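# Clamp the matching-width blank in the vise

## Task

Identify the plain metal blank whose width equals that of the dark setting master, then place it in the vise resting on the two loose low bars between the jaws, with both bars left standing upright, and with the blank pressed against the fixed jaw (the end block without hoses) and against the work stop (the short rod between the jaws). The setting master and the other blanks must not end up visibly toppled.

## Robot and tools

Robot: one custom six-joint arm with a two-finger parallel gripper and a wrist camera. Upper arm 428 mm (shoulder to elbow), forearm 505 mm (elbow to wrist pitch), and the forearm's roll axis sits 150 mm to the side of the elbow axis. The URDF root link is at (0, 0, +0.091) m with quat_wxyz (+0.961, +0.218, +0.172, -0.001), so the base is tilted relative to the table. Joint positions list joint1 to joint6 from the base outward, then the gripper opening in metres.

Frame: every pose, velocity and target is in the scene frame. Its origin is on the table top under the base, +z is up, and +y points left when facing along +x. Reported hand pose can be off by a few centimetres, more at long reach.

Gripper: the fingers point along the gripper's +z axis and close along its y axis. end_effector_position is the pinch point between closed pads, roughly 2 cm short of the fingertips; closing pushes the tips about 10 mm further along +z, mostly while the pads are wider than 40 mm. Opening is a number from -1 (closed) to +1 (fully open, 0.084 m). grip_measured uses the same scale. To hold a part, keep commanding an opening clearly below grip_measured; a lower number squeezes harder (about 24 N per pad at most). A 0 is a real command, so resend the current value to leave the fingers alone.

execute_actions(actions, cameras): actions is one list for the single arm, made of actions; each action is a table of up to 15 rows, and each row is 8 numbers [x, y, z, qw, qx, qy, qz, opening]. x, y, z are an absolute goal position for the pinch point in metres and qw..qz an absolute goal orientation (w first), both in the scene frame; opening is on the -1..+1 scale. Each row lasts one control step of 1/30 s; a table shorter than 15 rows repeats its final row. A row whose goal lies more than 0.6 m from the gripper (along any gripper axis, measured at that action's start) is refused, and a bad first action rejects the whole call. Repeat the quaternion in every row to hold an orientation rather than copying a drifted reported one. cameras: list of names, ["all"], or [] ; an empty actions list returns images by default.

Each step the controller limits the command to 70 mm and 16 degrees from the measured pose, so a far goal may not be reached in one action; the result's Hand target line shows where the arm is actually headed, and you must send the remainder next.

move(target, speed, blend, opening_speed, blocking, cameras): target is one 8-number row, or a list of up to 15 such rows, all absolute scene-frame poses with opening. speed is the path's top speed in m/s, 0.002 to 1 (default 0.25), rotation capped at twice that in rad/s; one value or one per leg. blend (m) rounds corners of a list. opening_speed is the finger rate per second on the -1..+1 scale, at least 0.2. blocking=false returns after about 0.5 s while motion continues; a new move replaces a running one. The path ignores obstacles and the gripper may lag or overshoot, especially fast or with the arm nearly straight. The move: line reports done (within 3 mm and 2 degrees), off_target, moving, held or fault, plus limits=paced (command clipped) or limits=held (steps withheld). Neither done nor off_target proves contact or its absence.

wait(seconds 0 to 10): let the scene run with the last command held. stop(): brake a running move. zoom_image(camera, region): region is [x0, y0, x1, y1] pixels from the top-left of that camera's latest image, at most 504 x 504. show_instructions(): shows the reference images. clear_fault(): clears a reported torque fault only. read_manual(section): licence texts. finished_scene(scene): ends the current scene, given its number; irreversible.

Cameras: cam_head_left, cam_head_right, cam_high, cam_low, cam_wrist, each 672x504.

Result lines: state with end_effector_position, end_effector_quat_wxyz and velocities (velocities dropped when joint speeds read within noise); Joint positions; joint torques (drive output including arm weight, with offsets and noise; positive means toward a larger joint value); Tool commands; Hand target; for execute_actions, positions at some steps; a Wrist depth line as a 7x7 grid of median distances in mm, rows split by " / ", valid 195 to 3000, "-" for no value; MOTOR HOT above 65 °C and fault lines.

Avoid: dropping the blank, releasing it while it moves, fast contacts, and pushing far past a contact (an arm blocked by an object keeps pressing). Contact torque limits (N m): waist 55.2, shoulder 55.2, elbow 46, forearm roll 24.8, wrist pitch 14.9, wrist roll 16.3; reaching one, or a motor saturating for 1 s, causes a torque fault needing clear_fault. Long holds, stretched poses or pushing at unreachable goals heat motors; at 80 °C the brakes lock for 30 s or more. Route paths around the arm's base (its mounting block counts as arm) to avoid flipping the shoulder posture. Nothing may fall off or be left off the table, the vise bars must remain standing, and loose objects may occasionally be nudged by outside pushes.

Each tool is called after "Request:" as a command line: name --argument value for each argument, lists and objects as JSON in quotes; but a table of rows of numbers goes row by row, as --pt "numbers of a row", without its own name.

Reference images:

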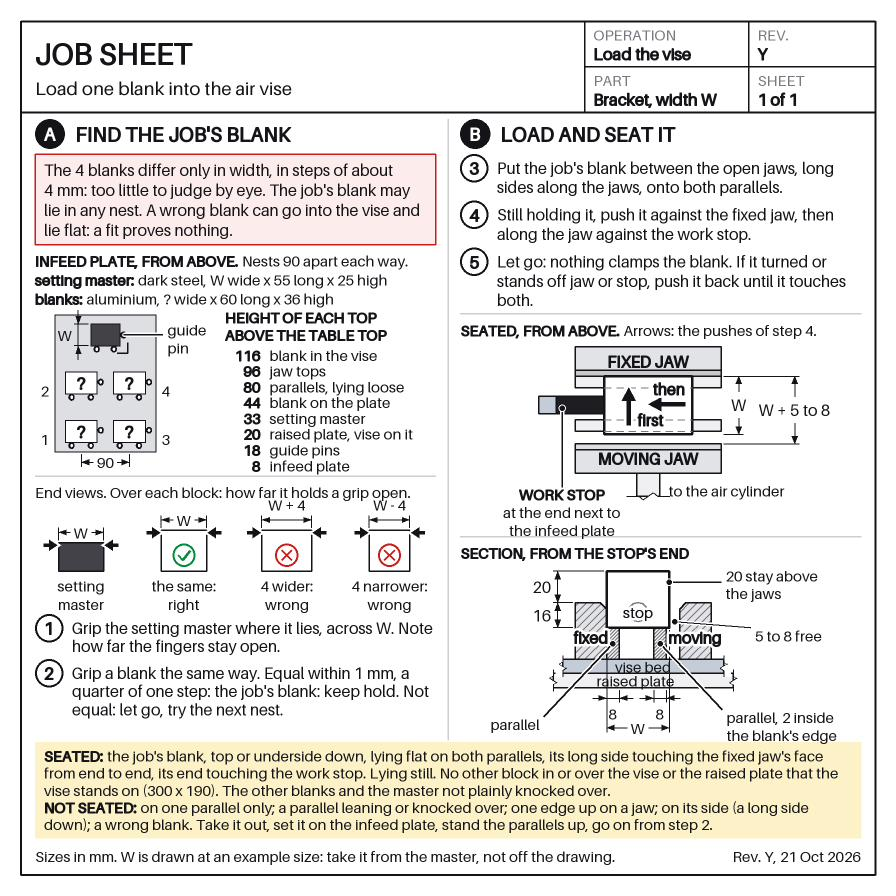

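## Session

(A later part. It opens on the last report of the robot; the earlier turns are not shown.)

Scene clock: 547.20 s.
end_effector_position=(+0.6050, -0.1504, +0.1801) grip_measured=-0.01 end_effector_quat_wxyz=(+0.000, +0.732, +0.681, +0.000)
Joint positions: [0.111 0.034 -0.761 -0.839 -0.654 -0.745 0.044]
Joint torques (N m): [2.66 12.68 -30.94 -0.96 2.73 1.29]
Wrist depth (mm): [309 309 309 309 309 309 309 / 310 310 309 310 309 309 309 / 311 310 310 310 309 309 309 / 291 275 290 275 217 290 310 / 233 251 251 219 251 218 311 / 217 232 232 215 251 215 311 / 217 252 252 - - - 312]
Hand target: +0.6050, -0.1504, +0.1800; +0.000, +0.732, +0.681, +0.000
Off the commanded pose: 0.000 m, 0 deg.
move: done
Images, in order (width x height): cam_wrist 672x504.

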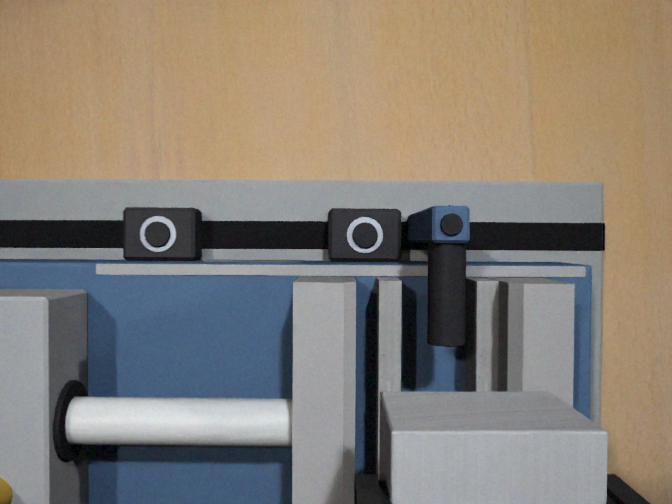

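Request:
move --pt "0.60505 -0.15041 0.14 0 0.73195 0.68137 0 -0.7" --pt "0.60505 -0.15041 0.124 0 0.73195 0.68137 0 -0.7" --speed '[0.1, 0.03]' --cameras '["cam_wrist", "cam_low"]'

Request:
zoom_image --camera "cam_wrist" --region '[280, 252, 616, 504]'

Scene clock: 569.97 s.
end_effector_position=(+0.6051, -0.1504, +0.1241) grip_measured=-0.01 end_effector_quat_wxyz=(+0.000, +0.732, +0.681, +0.000)
Joint positions: [0.057 -0.07 -0.761 -0.962 -0.561 -0.643 0.044]
Joint torques (N m): [3.57 17.21 -27.37 -1.45 2.71 1.52]
Wrist depth (mm): [254 254 254 253 253 253 253 / 254 254 254 254 254 253 253 / 235 235 235 235 235 235 235 / 235 219 235 218 - 234 234 / 195 195 - - - - - / 196 195 195 - - - 235 / - 196 - - - - 236]
Hand target: +0.6051, -0.1504, +0.1240; +0.000, +0.732, +0.681, +0.000
Off the commanded pose: 0.000 m, 0 deg.
move: done
Images, in order (width x height): cam_low 672x504, cam_wrist 672x504.

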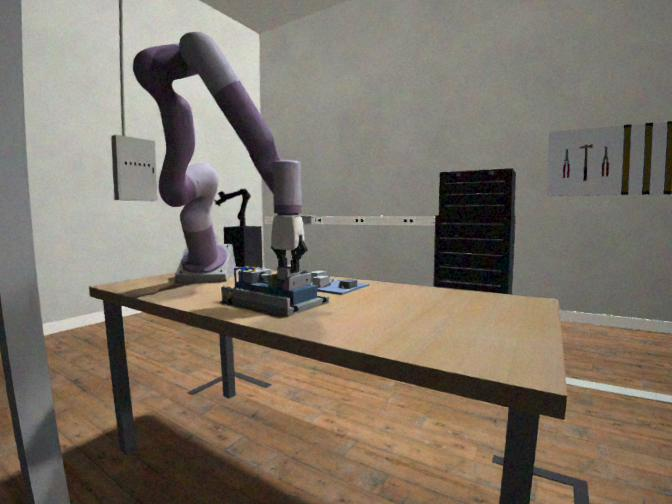

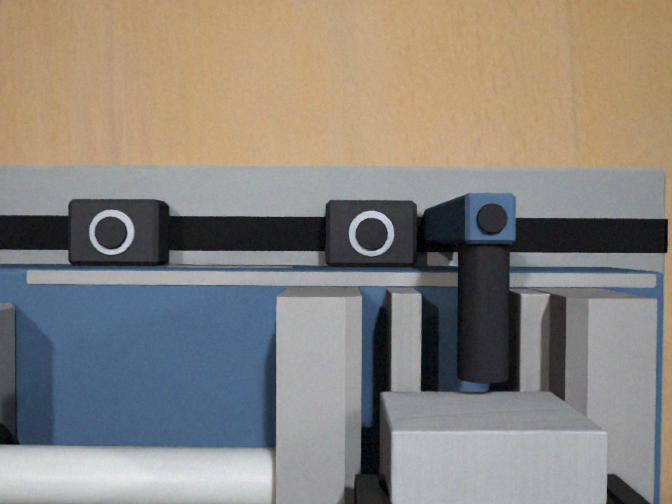

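Scaled by 1.500 from the camera's 672x504 image, which has a finer 960x720 frame.

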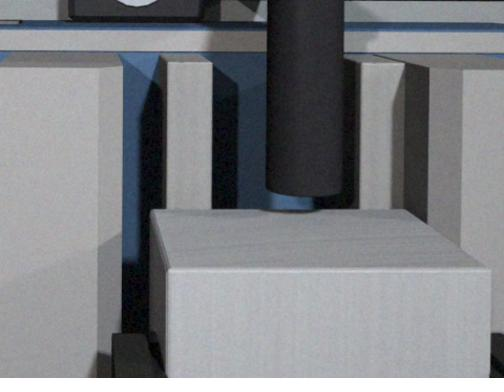

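Request:
move --pt "0.60505 -0.15041 0.1205 0 0.73195 0.68137 0 -0.7" --pt "0.60655 -0.15052 0.1205 0 0.73195 0.68137 0 -0.7" --speed 0.02 --cameras '["cam_wrist"]'

Request:
zoom_image --camera "cam_wrist" --region '[280, 252, 616, 504]'

Scene clock: 591.80 s.
end_effector_position=(+0.6064, -0.1505, +0.1205) grip_measured=-0.01 end_effector_quat_wxyz=(+0.000, +0.732, +0.681, +0.000)
Joint positions: [0.054 -0.079 -0.765 -0.97 -0.556 -0.637 0.044]
Joint torques (N m): [3.2 17.82 -34.39 0.79 2.44 -1.49]
Wrist depth (mm): [250 250 250 250 249 249 249 / 250 250 250 250 250 250 250 / 231 231 231 231 231 231 231 / 231 216 231 215 - 230 230 / - - - - - - - / - - - - - - - / - - - - - - 233]
Hand target: +0.6065, -0.1505, +0.1205; +0.000, +0.732, +0.681, +0.000
Off the commanded pose: 0.000 m, 0 deg.
move: done
Images, in order (width x height): cam_wrist 672x504.

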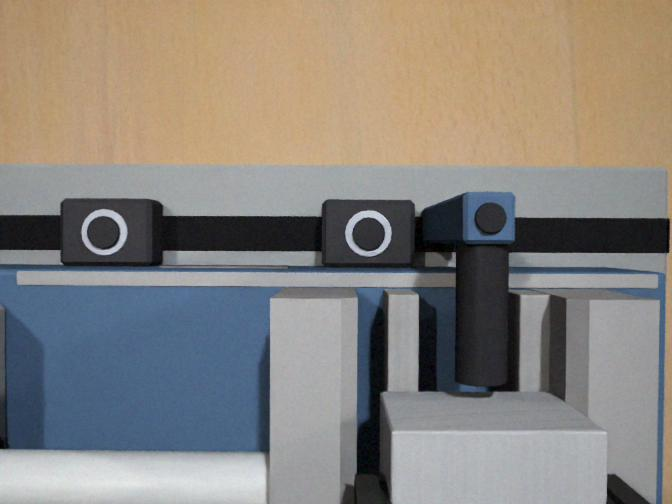

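Scaled by 1.500 from the camera's 672x504 image, which has a finer 960x720 frame.

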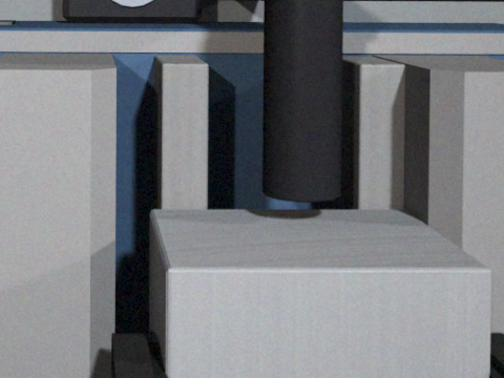

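Request:
move --target '[0.60705, -0.15056, 0.1205, 0, 0.73195, 0.68137, 0, -0.7]' --speed 0.01 --cameras '[]'

Request:
move --target '[0.60755, -0.15059, 0.1205, 0, 0.73195, 0.68137, 0, -0.7]' --speed 0.01 --cameras '[]'

Request:
move --target '[0.60805, -0.15063, 0.1205, 0, 0.73195, 0.68137, 0, -0.7]' --speed 0.01 --cameras '["cam_wrist"]'

Request:
zoom_image --camera "cam_wrist" --region '[280, 252, 616, 504]'

Scene clock: 609.13 s.
end_effector_position=(+0.6069, -0.1506, +0.1205) grip_measured=-0.01 end_effector_quat_wxyz=(+0.000, +0.732, +0.681, +0.000)
Joint positions: [0.054 -0.08 -0.767 -0.969 -0.557 -0.638 0.044]
Joint torques (N m): [1.6 20.56 -53.9 -1.86 3.63 -2]
Wrist depth (mm): [250 250 249 250 249 249 249 / 250 250 250 250 250 250 249 / 231 231 231 230 231 231 231 / 231 216 231 215 - 230 230 / - - - - - - - / - - - - - - - / - - - - - - 232]
Hand target: +0.6070, -0.1506, +0.1205; +0.000, +0.732, +0.681, +0.000
Off the commanded pose: 0.000 m, 0 deg.
move: done
No camera images: "cameras" was empty.

Scene clock: 609.83 s.
end_effector_position=(+0.6072, -0.1505, +0.1204) grip_measured=-0.01 end_effector_quat_wxyz=(+0.000, +0.732, +0.681, +0.000)
Joint positions: [0.054 -0.081 -0.768 -0.968 -0.557 -0.639 0.044]
Joint torques (N m): [0.83 22.19 -64.02 -2.97 7.31 -1.73]
Wrist depth (mm): [250 250 249 249 249 249 248 / 251 250 250 250 250 249 249 / 231 231 231 231 230 231 231 / 231 216 231 215 - 230 230 / - - - - - - - / - - - - - - - / - - - - - - 231]
Hand target: +0.6075, -0.1506, +0.1205; +0.000, +0.732, +0.681, +0.000
Off the commanded pose: 0.000 m, 0 deg.
move: done
No camera images: "cameras" was empty.

Scene clock: 610.53 s.
end_effector_position=(+0.6077, -0.1505, +0.1204) grip_measured=+0.01 end_effector_quat_wxyz=(+0.000, +0.732, +0.681, +0.000) end_effector_velocity=(+0.001, +0.000, +0.000) end_effector_angular_velocity=(+0.000, -0.001, -0.002)
Joint positions: [0.054 -0.081 -0.769 -0.968 -0.557 -0.64 0.045]
Joint velocities: [0 0 -0.002 0 0 0.001 0.001]
Joint torques (N m): [1.5 22.28 -64.65 -3.07 7.36 -1.71]
Wrist depth (mm): [250 249 250 249 249 249 249 / 250 250 250 249 249 249 249 / 231 231 231 230 231 231 231 / 231 216 231 215 - 230 230 / - - - - - - - / - - - - - - - / - - - - - - 232]
Hand target: +0.6080, -0.1506, +0.1205; +0.000, +0.732, +0.681, +0.000
Off the commanded pose: 0.000 m, 0 deg.
move: done
Images, in order (width x height): cam_wrist 672x504.

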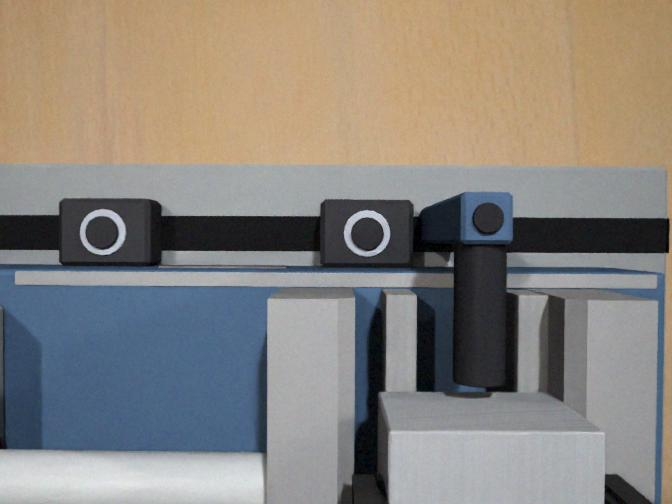

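Scaled by 1.500 from the camera's 672x504 image, which has a finer 960x720 frame.

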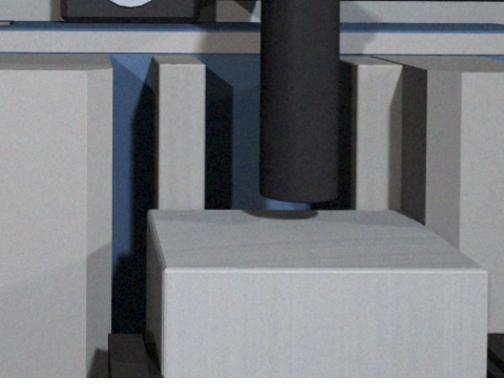

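Request:
move --pt "0.60695 -0.15054 0.1205 0 0.73195 0.68137 0 -0.7" --pt "0.6071 -0.14705 0.1205 0 0.73195 0.68137 0 -0.7" --speed 0.02 --cameras '["cam_wrist"]'

Request:
zoom_image --camera "cam_wrist" --region '[280, 252, 616, 504]'

Scene clock: 633.07 s.
end_effector_position=(+0.6072, -0.1471, +0.1205) grip_measured=-0.01 end_effector_quat_wxyz=(+0.000, +0.732, +0.681, +0.000)
Joint positions: [0.06 -0.083 -0.767 -0.971 -0.558 -0.629 0.044]
Joint torques (N m): [19.85 20.66 -31.64 -2.28 4.68 1.43]
Wrist depth (mm): [250 250 250 249 250 249 249 / 250 251 250 250 250 250 249 / 251 231 250 250 250 230 250 / 231 216 231 215 - 231 230 / - - - - - - - / - - - - - - - / - - - - - - 232]
Hand target: +0.6071, -0.1471, +0.1205; +0.000, +0.732, +0.681, +0.000
Off the commanded pose: 0.000 m, 0 deg.
move: done
Images, in order (width x height): cam_wrist 672x504.

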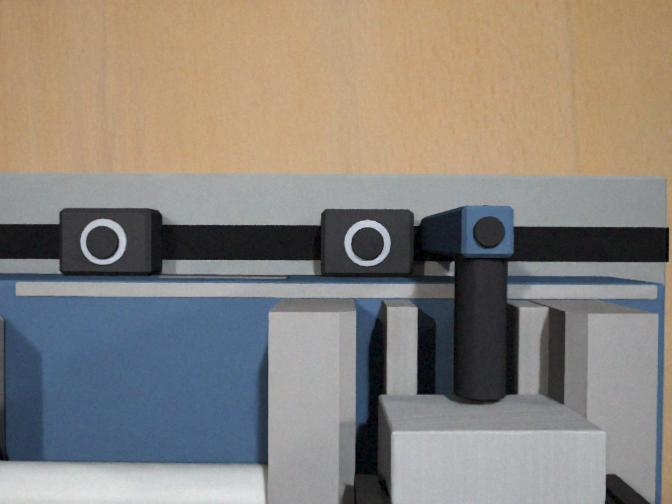

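Scaled by 1.500 from the camera's 672x504 image, which has a finer 960x720 frame.

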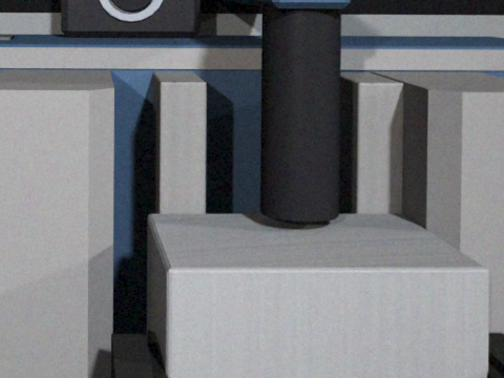

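Request:
move --target '[0.60714, -0.14655, 0.1205, 0, 0.73195, 0.68137, 0, -0.7]' --speed 0.01 --cameras '["cam_wrist"]'

Request:
zoom_image --camera "cam_wrist" --region '[400, 336, 568, 462]'

Request:
move --target '[0.60717, -0.14605, 0.1205, 0, 0.73195, 0.68137, 0, -0.7]' --speed 0.01 --cameras '["cam_wrist"]'

Request:
zoom_image --camera "cam_wrist" --region '[400, 336, 568, 462]'

Scene clock: 648.07 s.
end_effector_position=(+0.6071, -0.1465, +0.1205) grip_measured=-0.01 end_effector_quat_wxyz=(+0.000, +0.732, +0.681, +0.000)
Joint positions: [0.061 -0.084 -0.767 -0.972 -0.558 -0.628 0.044]
Joint torques (N m): [16.83 19.14 -34.85 -2.01 2.41 1.41]
Wrist depth (mm): [250 250 250 249 249 249 249 / 250 250 250 250 250 249 249 / 250 250 250 250 250 230 250 / 231 216 231 215 - 230 230 / - - - - - - - / - - - - - - - / - - - - - - 233]
Hand target: +0.6071, -0.1466, +0.1205; +0.000, +0.732, +0.681, +0.000
Off the commanded pose: 0.000 m, 0 deg.
move: done
Images, in order (width x height): cam_wrist 672x504.

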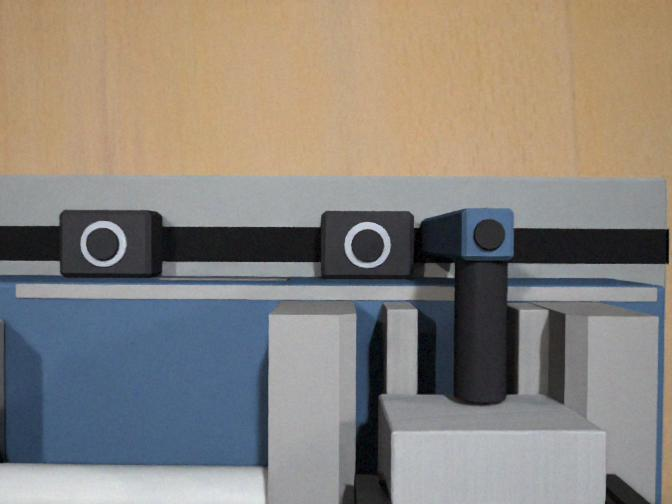

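Scaled by 3.000 from the camera's 672x504 image, which has a finer 960x720 frame.

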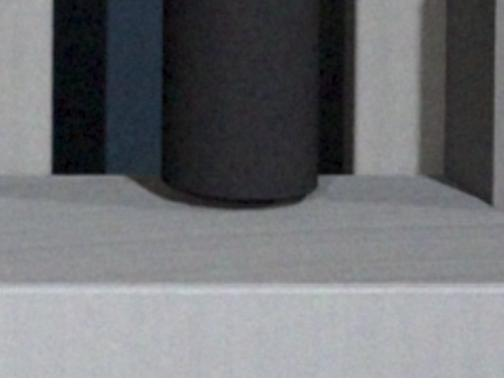

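Scene clock: 648.77 s.
end_effector_position=(+0.6072, -0.1461, +0.1205) grip_measured=-0.01 end_effector_quat_wxyz=(+0.000, +0.732, +0.681, +0.000)
Joint positions: [0.062 -0.084 -0.767 -0.972 -0.559 -0.627 0.044]
Joint torques (N m): [18.17 19.26 -38.03 -1.69 3 1.43]
Wrist depth (mm): [250 250 250 250 249 249 249 / 250 250 250 250 250 249 249 / 250 250 250 250 250 230 250 / 231 216 231 215 - 230 230 / - - - - - - - / - - - - - - - / - - - - - - 233]
Hand target: +0.6072, -0.1461, +0.1205; +0.000, +0.732, +0.681, +0.000
Off the commanded pose: 0.000 m, 0 deg.
move: done
Images, in order (width x height): cam_wrist 672x504.

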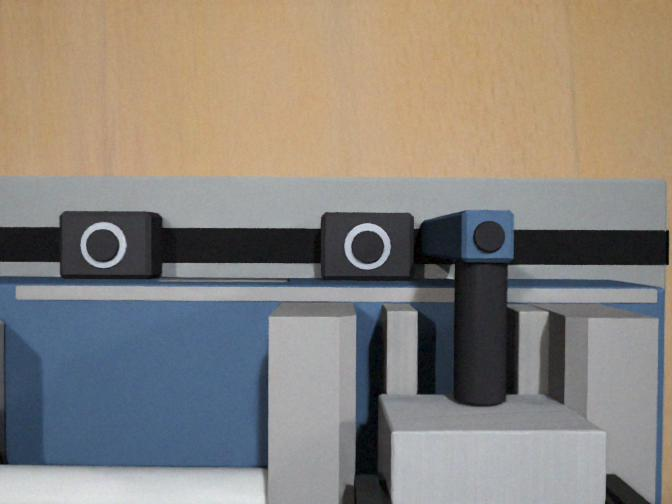

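Scaled by 3.000 from the camera's 672x504 image, which has a finer 960x720 frame.

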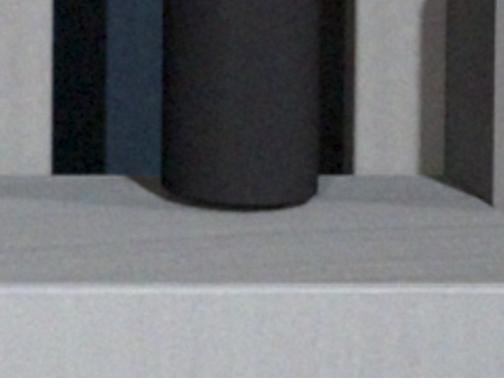

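Request:
move --target '[0.60721, -0.14555, 0.1205, 0, 0.73195, 0.68137, 0, -0.7]' --speed 0.01 --cameras '["cam_wrist"]'

Request:
zoom_image --camera "cam_wrist" --region '[400, 336, 568, 462]'

Request:
move --target '[0.60724, -0.14505, 0.1205, 0, 0.73195, 0.68137, 0, -0.7]' --speed 0.01 --cameras '["cam_wrist"]'

Request:
zoom_image --camera "cam_wrist" --region '[400, 336, 568, 462]'

Scene clock: 664.20 s.
end_effector_position=(+0.6072, -0.1455, +0.1205) grip_measured=-0.01 end_effector_quat_wxyz=(+0.000, +0.732, +0.681, +0.000)
Joint positions: [0.063 -0.085 -0.767 -0.973 -0.559 -0.625 0.044]
Joint torques (N m): [19.02 18.98 -39.33 -1.72 3.56 1.37]
Wrist depth (mm): [250 250 250 250 250 249 249 / 250 250 250 250 250 250 249 / 251 250 250 250 250 230 250 / 231 216 231 215 - 230 230 / - - - - - - - / - - - - - - - / - - - - - - 232]
Hand target: +0.6072, -0.1456, +0.1205; +0.000, +0.732, +0.681, +0.000
Off the commanded pose: 0.000 m, 0 deg.
move: done
Images, in order (width x height): cam_wrist 672x504.

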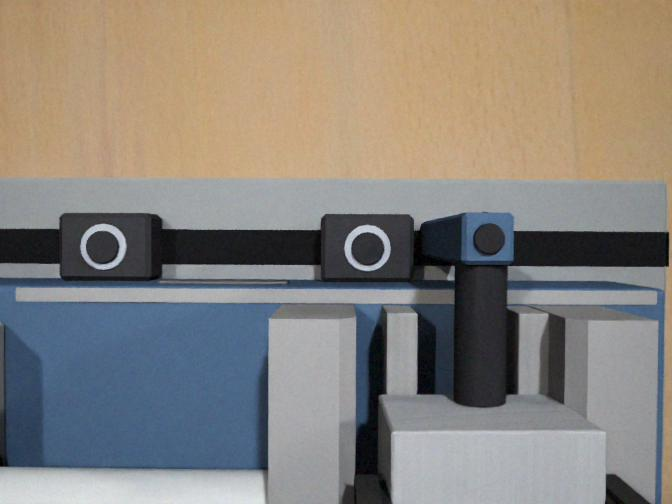

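Scaled by 3.000 from the camera's 672x504 image, which has a finer 960x720 frame.

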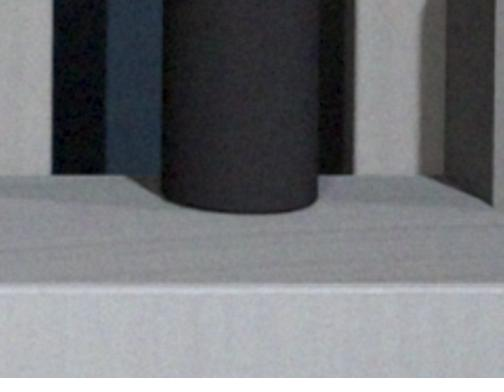

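Scene clock: 664.90 s.
end_effector_position=(+0.6072, -0.1451, +0.1205) grip_measured=-0.01 end_effector_quat_wxyz=(+0.000, +0.732, +0.681, +0.000)
Joint positions: [0.064 -0.085 -0.768 -0.973 -0.559 -0.624 0.044]
Joint torques (N m): [18.6 18.85 -38.88 -1.51 3.47 1.42]
Wrist depth (mm): [250 250 250 250 249 249 249 / 250 250 250 250 250 249 249 / 250 250 250 250 250 230 250 / 231 216 231 215 - 231 230 / - - - - - - - / - - - - - - - / - - - - - - 233]
Hand target: +0.6072, -0.1451, +0.1205; +0.000, +0.732, +0.681, +0.000
Off the commanded pose: 0.000 m, 0 deg.
move: done
Images, in order (width x height): cam_wrist 672x504.

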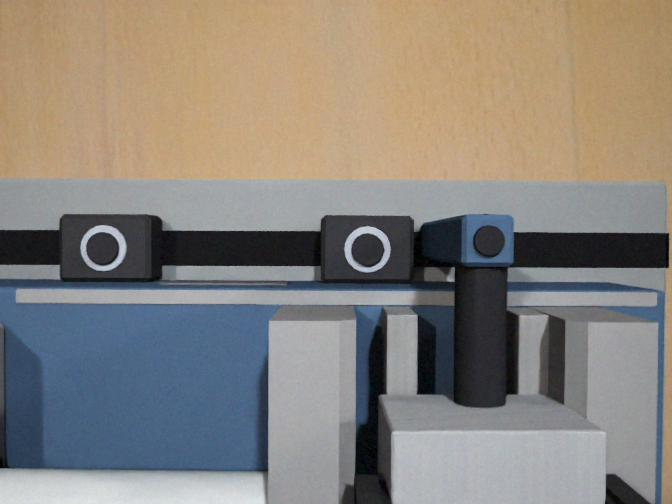

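Scaled by 3.000 from the camera's 672x504 image, which has a finer 960x720 frame.

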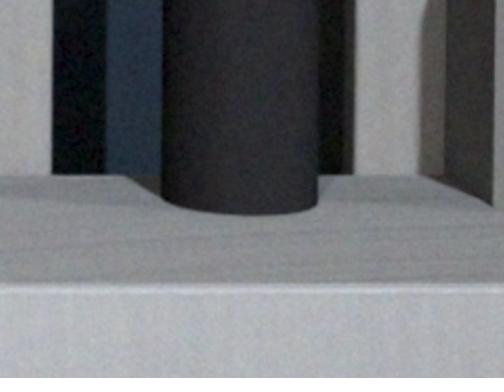

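Request:
zoom_image --camera "cam_wrist" --region '[440, 380, 524, 443]'

Scaled by 6.000 from the camera's 672x504 image, which has a finer 960x720 frame.

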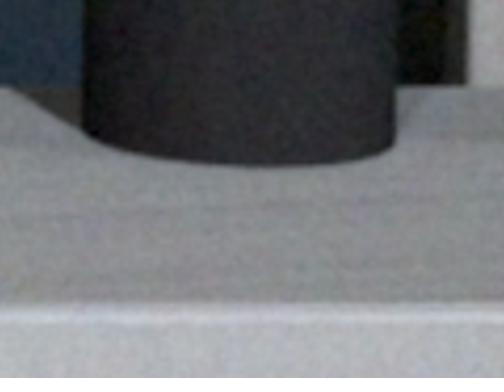

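Request:
move --target '[0.60728, -0.14455, 0.1205, 0, 0.73195, 0.68137, 0, -0.7]' --speed 0.01 --cameras '["cam_wrist"]'

Request:
zoom_image --camera "cam_wrist" --region '[440, 380, 524, 443]'

Scene clock: 695.53 s.
end_effector_position=(+0.6073, -0.1446, +0.1205) grip_measured=-0.01 end_effector_quat_wxyz=(+0.000, +0.732, +0.681, +0.000)
Joint positions: [0.065 -0.086 -0.768 -0.973 -0.56 -0.623 0.044]
Joint torques (N m): [24.38 14.53 -34.67 -1 7.64 1.43]
Wrist depth (mm): [250 250 250 250 249 249 249 / 250 250 250 250 250 250 249 / 250 250 250 250 250 230 250 / 231 216 231 215 - 230 230 / - - - - - - - / - - - - - - - / - - - - - - 233]
Hand target: +0.6073, -0.1446, +0.1205; +0.000, +0.732, +0.681, +0.000
Off the commanded pose: 0.000 m, 0 deg.
move: done
Images, in order (width x height): cam_wrist 672x504.

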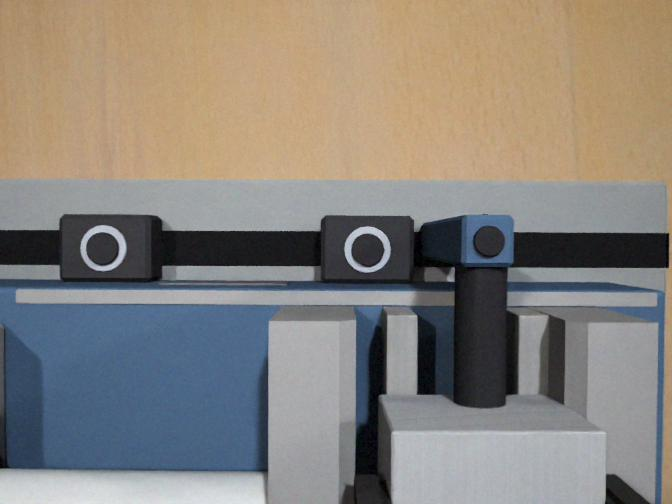

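Scaled by 6.000 from the camera's 672x504 image, which has a finer 960x720 frame.

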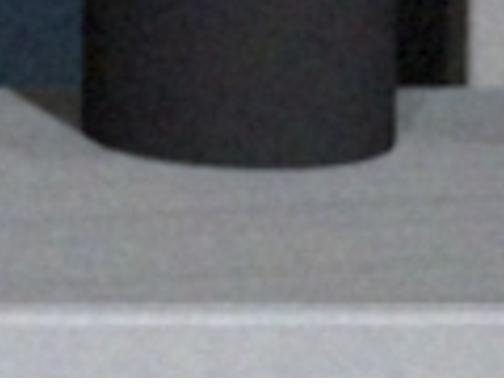

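Request:
move --pt "0.60715 -0.14485 0.1205 0 0.73195 0.68137 0 -0.7" --pt "0.60715 -0.14485 0.1193 0 0.73195 0.68137 0 -0.7" --speed 0.01 --cameras '["cam_wrist"]'

Request:
move --target '[0.60715, -0.14485, 0.1188, 0, 0.73195, 0.68137, 0, -0.7]' --speed 0.01 --cameras '["cam_wrist"]'

Request:
move --target '[0.60715, -0.14485, 0.1183, 0, 0.73195, 0.68137, 0, -0.7]' --speed 0.01 --cameras '["cam_wrist"]'

Request:
zoom_image --camera "cam_wrist" --region '[340, 336, 592, 504]'

Scene clock: 716.30 s.
end_effector_position=(+0.6071, -0.1448, +0.1193) grip_measured=-0.01 end_effector_quat_wxyz=(+0.000, +0.732, +0.681, +0.000) end_effector_velocity=(-0.001, +0.000, -0.001) end_effector_angular_velocity=(+0.000, +0.001, +0.002)
Joint positions: [0.064 -0.087 -0.767 -0.976 -0.558 -0.621 0.044]
Joint velocities: [0 -0.001 0.001 -0.002 0.001 0 -0.001]
Joint torques (N m): [4.2 14.01 -35.92 -2.82 10.72 1.32]
Wrist depth (mm): [249 249 248 249 248 248 248 / 249 249 249 249 248 248 249 / 250 249 249 249 249 229 248 / 230 215 230 214 - 230 229 / - - - - - - - / - - - - - - - / - - - - - - -]
Hand target: +0.6071, -0.1449, +0.1193; +0.000, +0.732, +0.681, +0.000
Off the commanded pose: 0.000 m, 0 deg.
move: done
Images, in order (width x height): cam_wrist 672x504.

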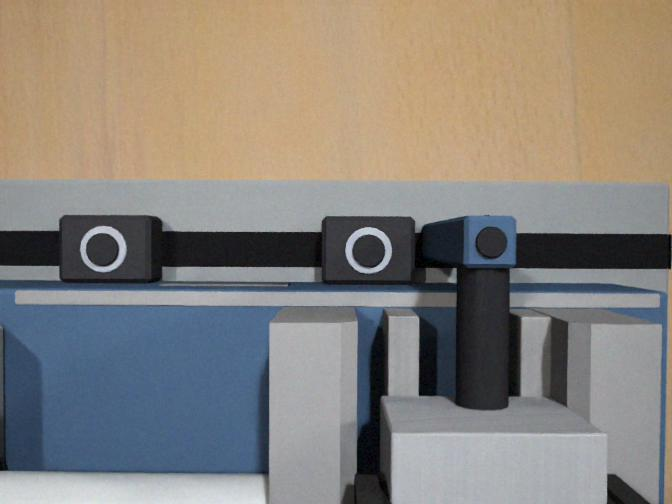

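Scene clock: 717.00 s.
end_effector_position=(+0.6071, -0.1448, +0.1188) grip_measured=-0.01 end_effector_quat_wxyz=(+0.000, +0.732, +0.681, +0.000)
Joint positions: [0.063 -0.088 -0.768 -0.977 -0.557 -0.62 0.044]
Joint torques (N m): [3.81 15.6 -45.98 -3.5 10.47 1.13]
Wrist depth (mm): [249 248 248 248 248 248 247 / 249 249 249 248 248 248 248 / 249 249 249 249 248 229 248 / 229 215 229 213 - 229 228 / - - - - - - - / - - - - - - - / - - - - - - -]
Hand target: +0.6072, -0.1449, +0.1188; +0.000, +0.732, +0.681, +0.000
Off the commanded pose: 0.000 m, 0 deg.
move: done
Images, in order (width x height): cam_wrist 672x504.

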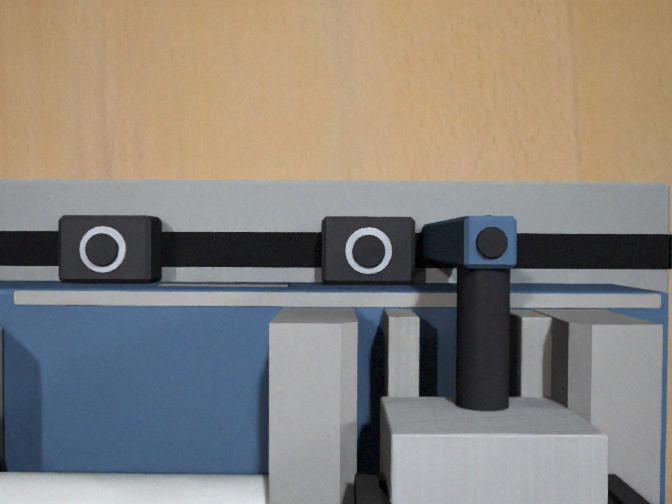

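Scene clock: 717.70 s.
end_effector_position=(+0.6071, -0.1448, +0.1183) grip_measured=-0.01 end_effector_quat_wxyz=(+0.000, +0.732, +0.681, +0.000)
Joint positions: [0.063 -0.089 -0.768 -0.979 -0.556 -0.619 0.044]
Joint torques (N m): [2.75 15.75 -47.05 -3.84 10.18 1.12]
Wrist depth (mm): [248 248 248 248 247 247 247 / 248 248 248 248 248 247 247 / 249 248 248 248 248 228 248 / 229 214 229 213 - 228 228 / - - - - - - - / - - - - - - - / - - - - - - -]
Hand target: +0.6072, -0.1449, +0.1183; +0.000, +0.732, +0.681, +0.000
Off the commanded pose: 0.000 m, 0 deg.
move: done
Images, in order (width x height): cam_wrist 672x504.

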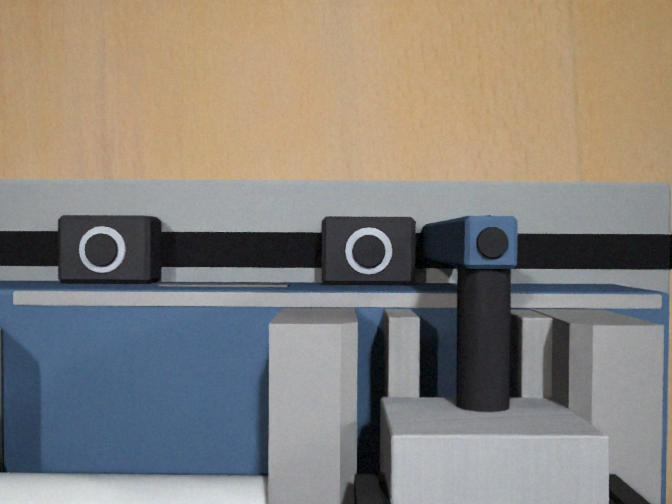

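Scaled by 2.000 from the camera's 672x504 image, which has a finer 960x720 frame.

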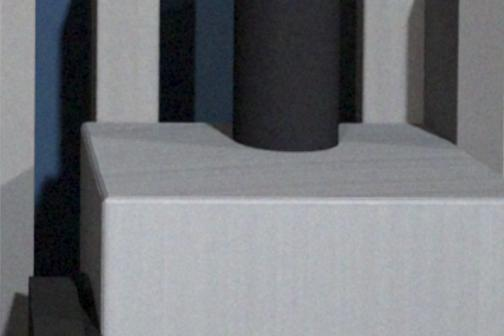

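Request:
zoom_image --camera "cam_wrist" --region '[440, 380, 524, 443]'

Request:
zoom_image --camera "cam_wrist" --region '[540, 380, 624, 443]'

Scaled by 6.000 from the camera's 672x504 image, which has a finer 960x720 frame.

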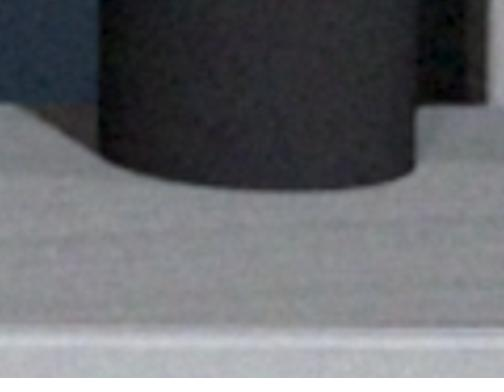

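Scaled by 6.000 from the camera's 672x504 image, which has a finer 960x720 frame.

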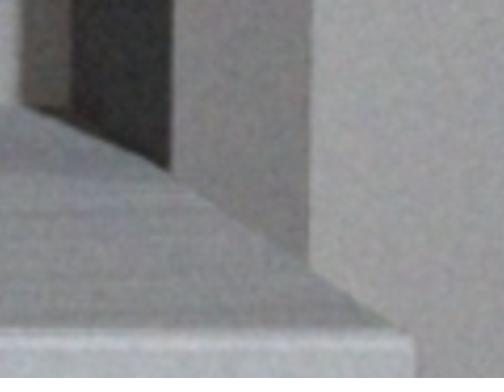

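Request:
move --target '[0.60695, -0.14495, 0.1188, 0, 0.73195, 0.68137, 0, 0.15]' --speed 0.02 --opening_speed 0.3 --cameras '["cam_wrist"]'

Request:
zoom_image --camera "cam_wrist" --region '[340, 336, 592, 504]'

Scene clock: 753.87 s.
end_effector_position=(+0.6070, -0.1450, +0.1188) grip_measured=+0.14 end_effector_quat_wxyz=(+0.000, +0.732, +0.681, +0.000)
Joint positions: [0.063 -0.088 -0.767 -0.978 -0.557 -0.62 0.05]
Joint torques (N m): [12.33 32.7 -22.66 0.66 -0.45 -0.73]
Wrist depth (mm): [248 248 248 248 248 248 247 / 249 249 249 248 249 249 248 / 249 249 249 249 249 229 248 / 229 215 229 213 - 229 229 / - - - - - - - / - - - - - - - / - - - - - - -]
Hand target: +0.6069, -0.1450, +0.1188; +0.000, +0.732, +0.681, +0.000
Off the commanded pose: 0.000 m, 0 deg.
move: done
Images, in order (width x height): cam_wrist 672x504.

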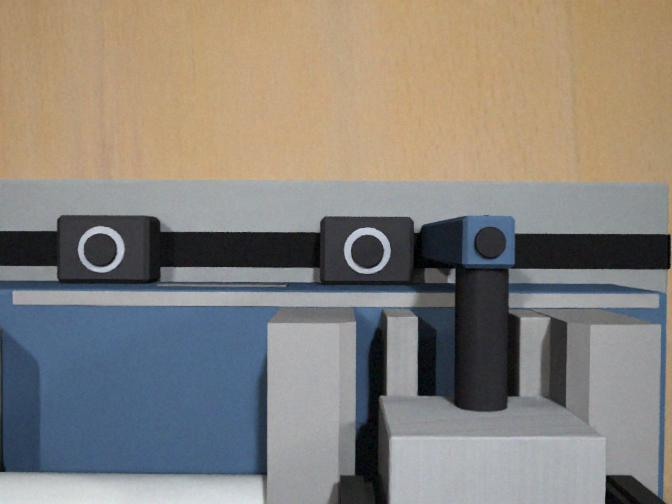

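Scaled by 2.000 from the camera's 672x504 image, which has a finer 960x720 frame.

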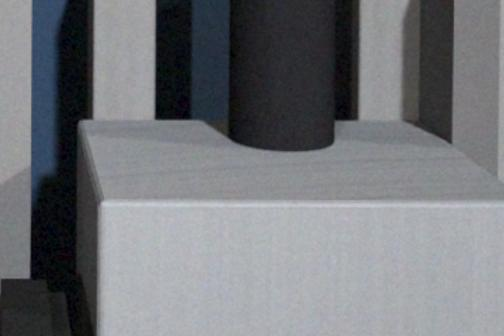

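Request:
move --pt "0.60695 -0.14495 0.15 0 0.73195 0.68137 0 0.15" --pt "0.60695 -0.14495 0.22 0 0.73195 0.68137 0 0.15" --pt "0.6351 -0.2147 0.25 0 0.73195 0.68137 0 0.15" --speed '[0.05, 0.2, 0.2]' --blend '[0.01, 0.03, 0]' --cameras '["cam_wrist"]'

Request:
zoom_image --camera "cam_wrist" --region '[224, 126, 476, 315]'

Scene clock: 768.07 s.
end_effector_position=(+0.6351, -0.2147, +0.2501) grip_measured=+0.14 end_effector_quat_wxyz=(+0.000, +0.732, +0.681, +0.000)
Joint positions: [0.052 0.133 -0.866 -0.674 -0.771 -1.01 0.05]
Joint torques (N m): [1.57 24.67 -33.28 2.13 -2.52 -1.22]
Wrist depth (mm): [380 379 380 379 379 378 378 / 360 359 360 358 359 379 378 / 306 320 286 264 319 379 379 / 296 297 286 265 320 380 379 / 307 321 287 265 321 381 380 / 339 348 362 362 361 381 381 / 383 383 382 382 383 382 383]
Hand target: +0.6351, -0.2147, +0.2500; +0.000, +0.732, +0.681, +0.000
Off the commanded pose: 0.000 m, 0 deg.
move: done
Images, in order (width x height): cam_wrist 672x504.

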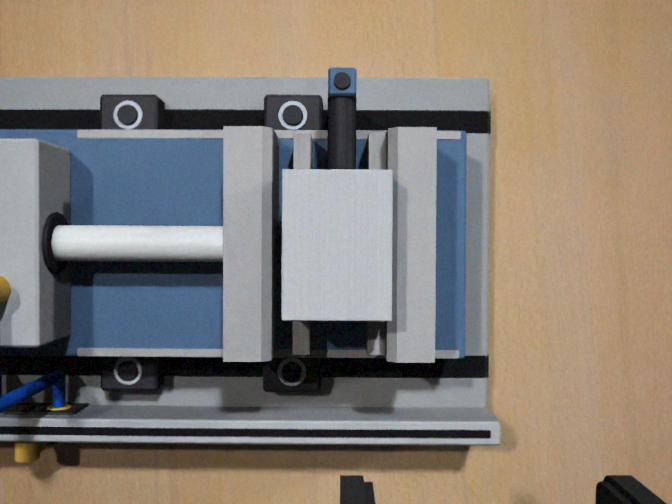

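Scaled by 2.000 from the camera's 672x504 image, which has a finer 960x720 frame.

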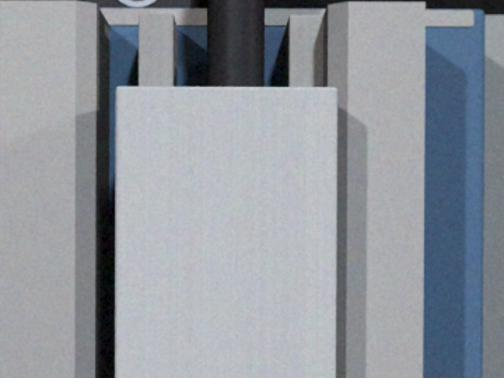

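Request:
zoom_image --camera "cam_wrist" --region '[340, 130, 460, 220]'

Request:
zoom_image --camera "cam_wrist" --region '[340, 270, 460, 360]'

Request:
zoom_image --camera "cam_wrist" --region '[270, 270, 390, 360]'

Scaled by 4.200 from the camera's 672x504 image, which has a finer 960x720 frame.

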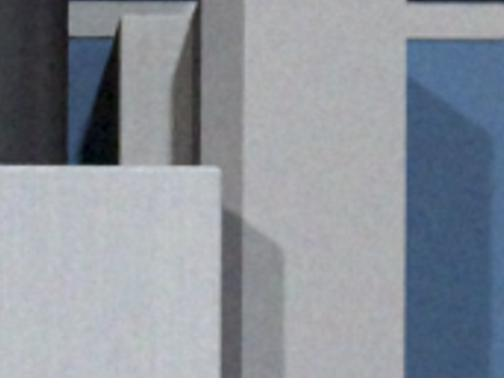

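Scaled by 4.200 from the camera's 672x504 image, which has a finer 960x720 frame.

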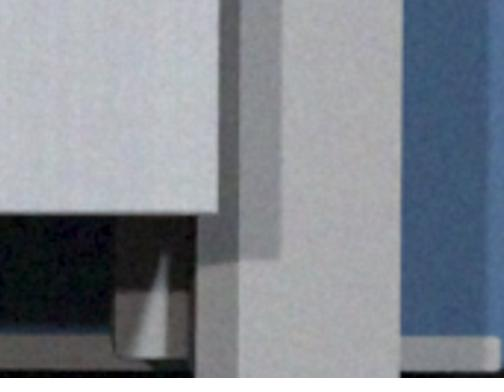

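Scaled by 4.200 from the camera's 672x504 image, which has a finer 960x720 frame.

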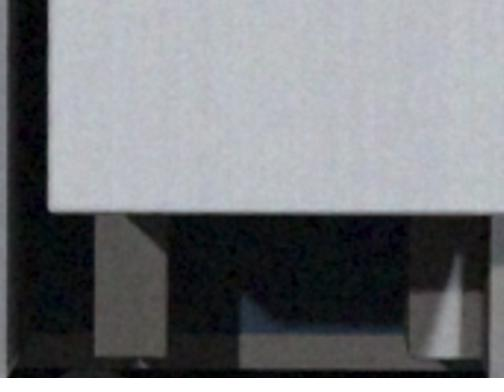

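Request:
move --target '[0.6570, -0.2163, 0.20, 0, 0.73195, 0.68137, 0, 0.15]' --speed 0.2 --cameras '["cam_wrist"]'

Request:
zoom_image --camera "cam_wrist" --region '[276, 80, 396, 170]'

Request:
zoom_image --camera "cam_wrist" --region '[276, 280, 396, 370]'

Scene clock: 900.03 s.
end_effector_position=(+0.6570, -0.2163, +0.2001) grip_measured=+0.14 end_effector_quat_wxyz=(+0.000, +0.732, +0.681, +0.000)
Joint positions: [0.006 0.018 -0.905 -0.723 -0.689 -0.981 0.05]
Joint torques (N m): [2.72 16.97 -31.56 -0.92 2.63 1.34]
Wrist depth (mm): [329 329 329 329 328 329 329 / 293 310 238 259 309 329 329 / 271 234 214 234 309 329 329 / 246 235 215 234 311 330 330 / 271 235 215 235 311 330 331 / 305 312 295 311 312 330 331 / 295 296 297 297 298 331 331]
Hand target: +0.6570, -0.2163, +0.2000; +0.000, +0.732, +0.681, +0.000
Off the commanded pose: 0.000 m, 0 deg.
move: done
Images, in order (width x height): cam_wrist 672x504.

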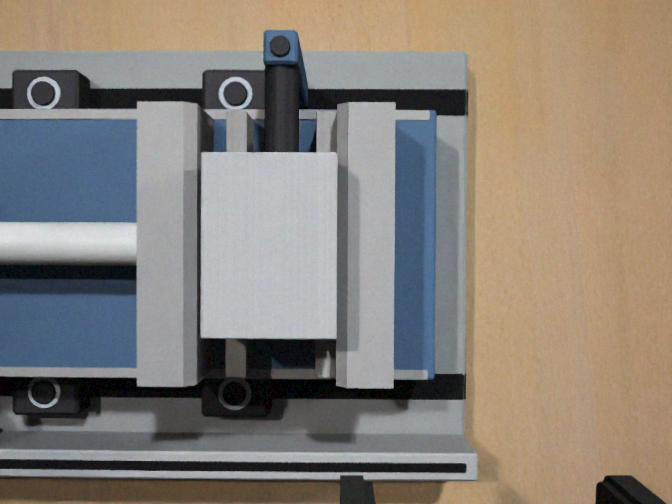

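Scaled by 4.200 from the camera's 672x504 image, which has a finer 960x720 frame.

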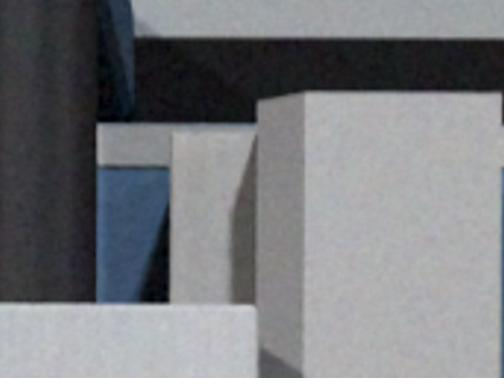

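Scaled by 4.200 from the camera's 672x504 image, which has a finer 960x720 frame.

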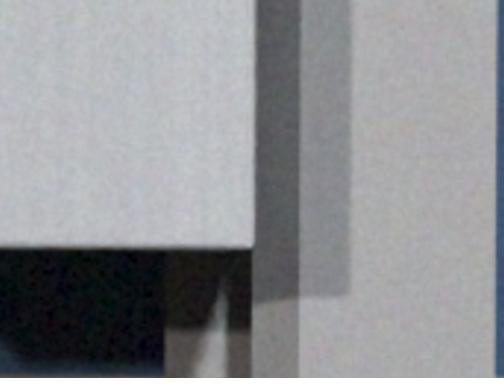

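Request:
move --target '[0.6372, -0.1848, 0.20, 0, 0.73195, 0.68137, 0, 0.15]' --speed 0.2 --cameras '["cam_wrist"]'

Request:
zoom_image --camera "cam_wrist" --region '[276, 200, 396, 290]'

Scene clock: 914.90 s.
end_effector_position=(+0.6372, -0.1848, +0.2000) grip_measured=+0.14 end_effector_quat_wxyz=(+0.000, +0.732, +0.681, +0.000)
Joint positions: [0.063 0.035 -0.847 -0.76 -0.69 -0.886 0.05]
Joint torques (N m): [12.47 40.06 -14.63 -0.92 -2.53 1.35]
Wrist depth (mm): [329 329 329 329 328 328 328 / 330 329 329 329 329 329 329 / 271 294 294 238 309 329 329 / 271 271 235 215 236 330 330 / 260 271 235 215 271 331 330 / 272 272 235 215 271 331 331 / 295 310 272 299 271 331 331]
Hand target: +0.6372, -0.1848, +0.2000; +0.000, +0.732, +0.681, +0.000
Off the commanded pose: 0.000 m, 0 deg.
move: done
Images, in order (width x height): cam_wrist 672x504.

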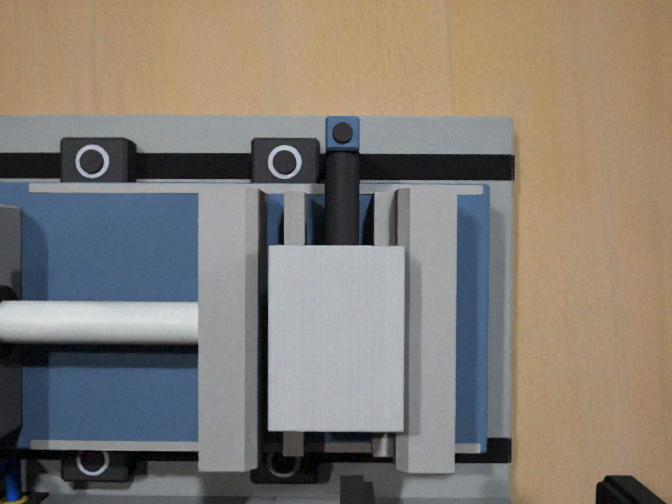

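Scaled by 4.200 from the camera's 672x504 image, which has a finer 960x720 frame.

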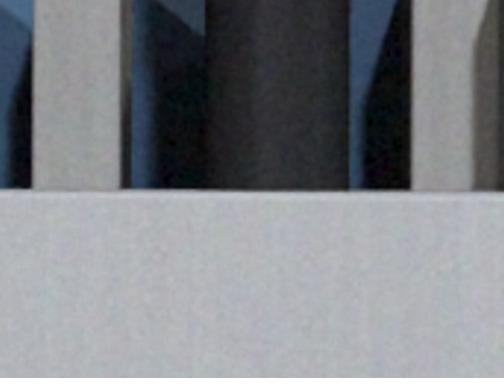

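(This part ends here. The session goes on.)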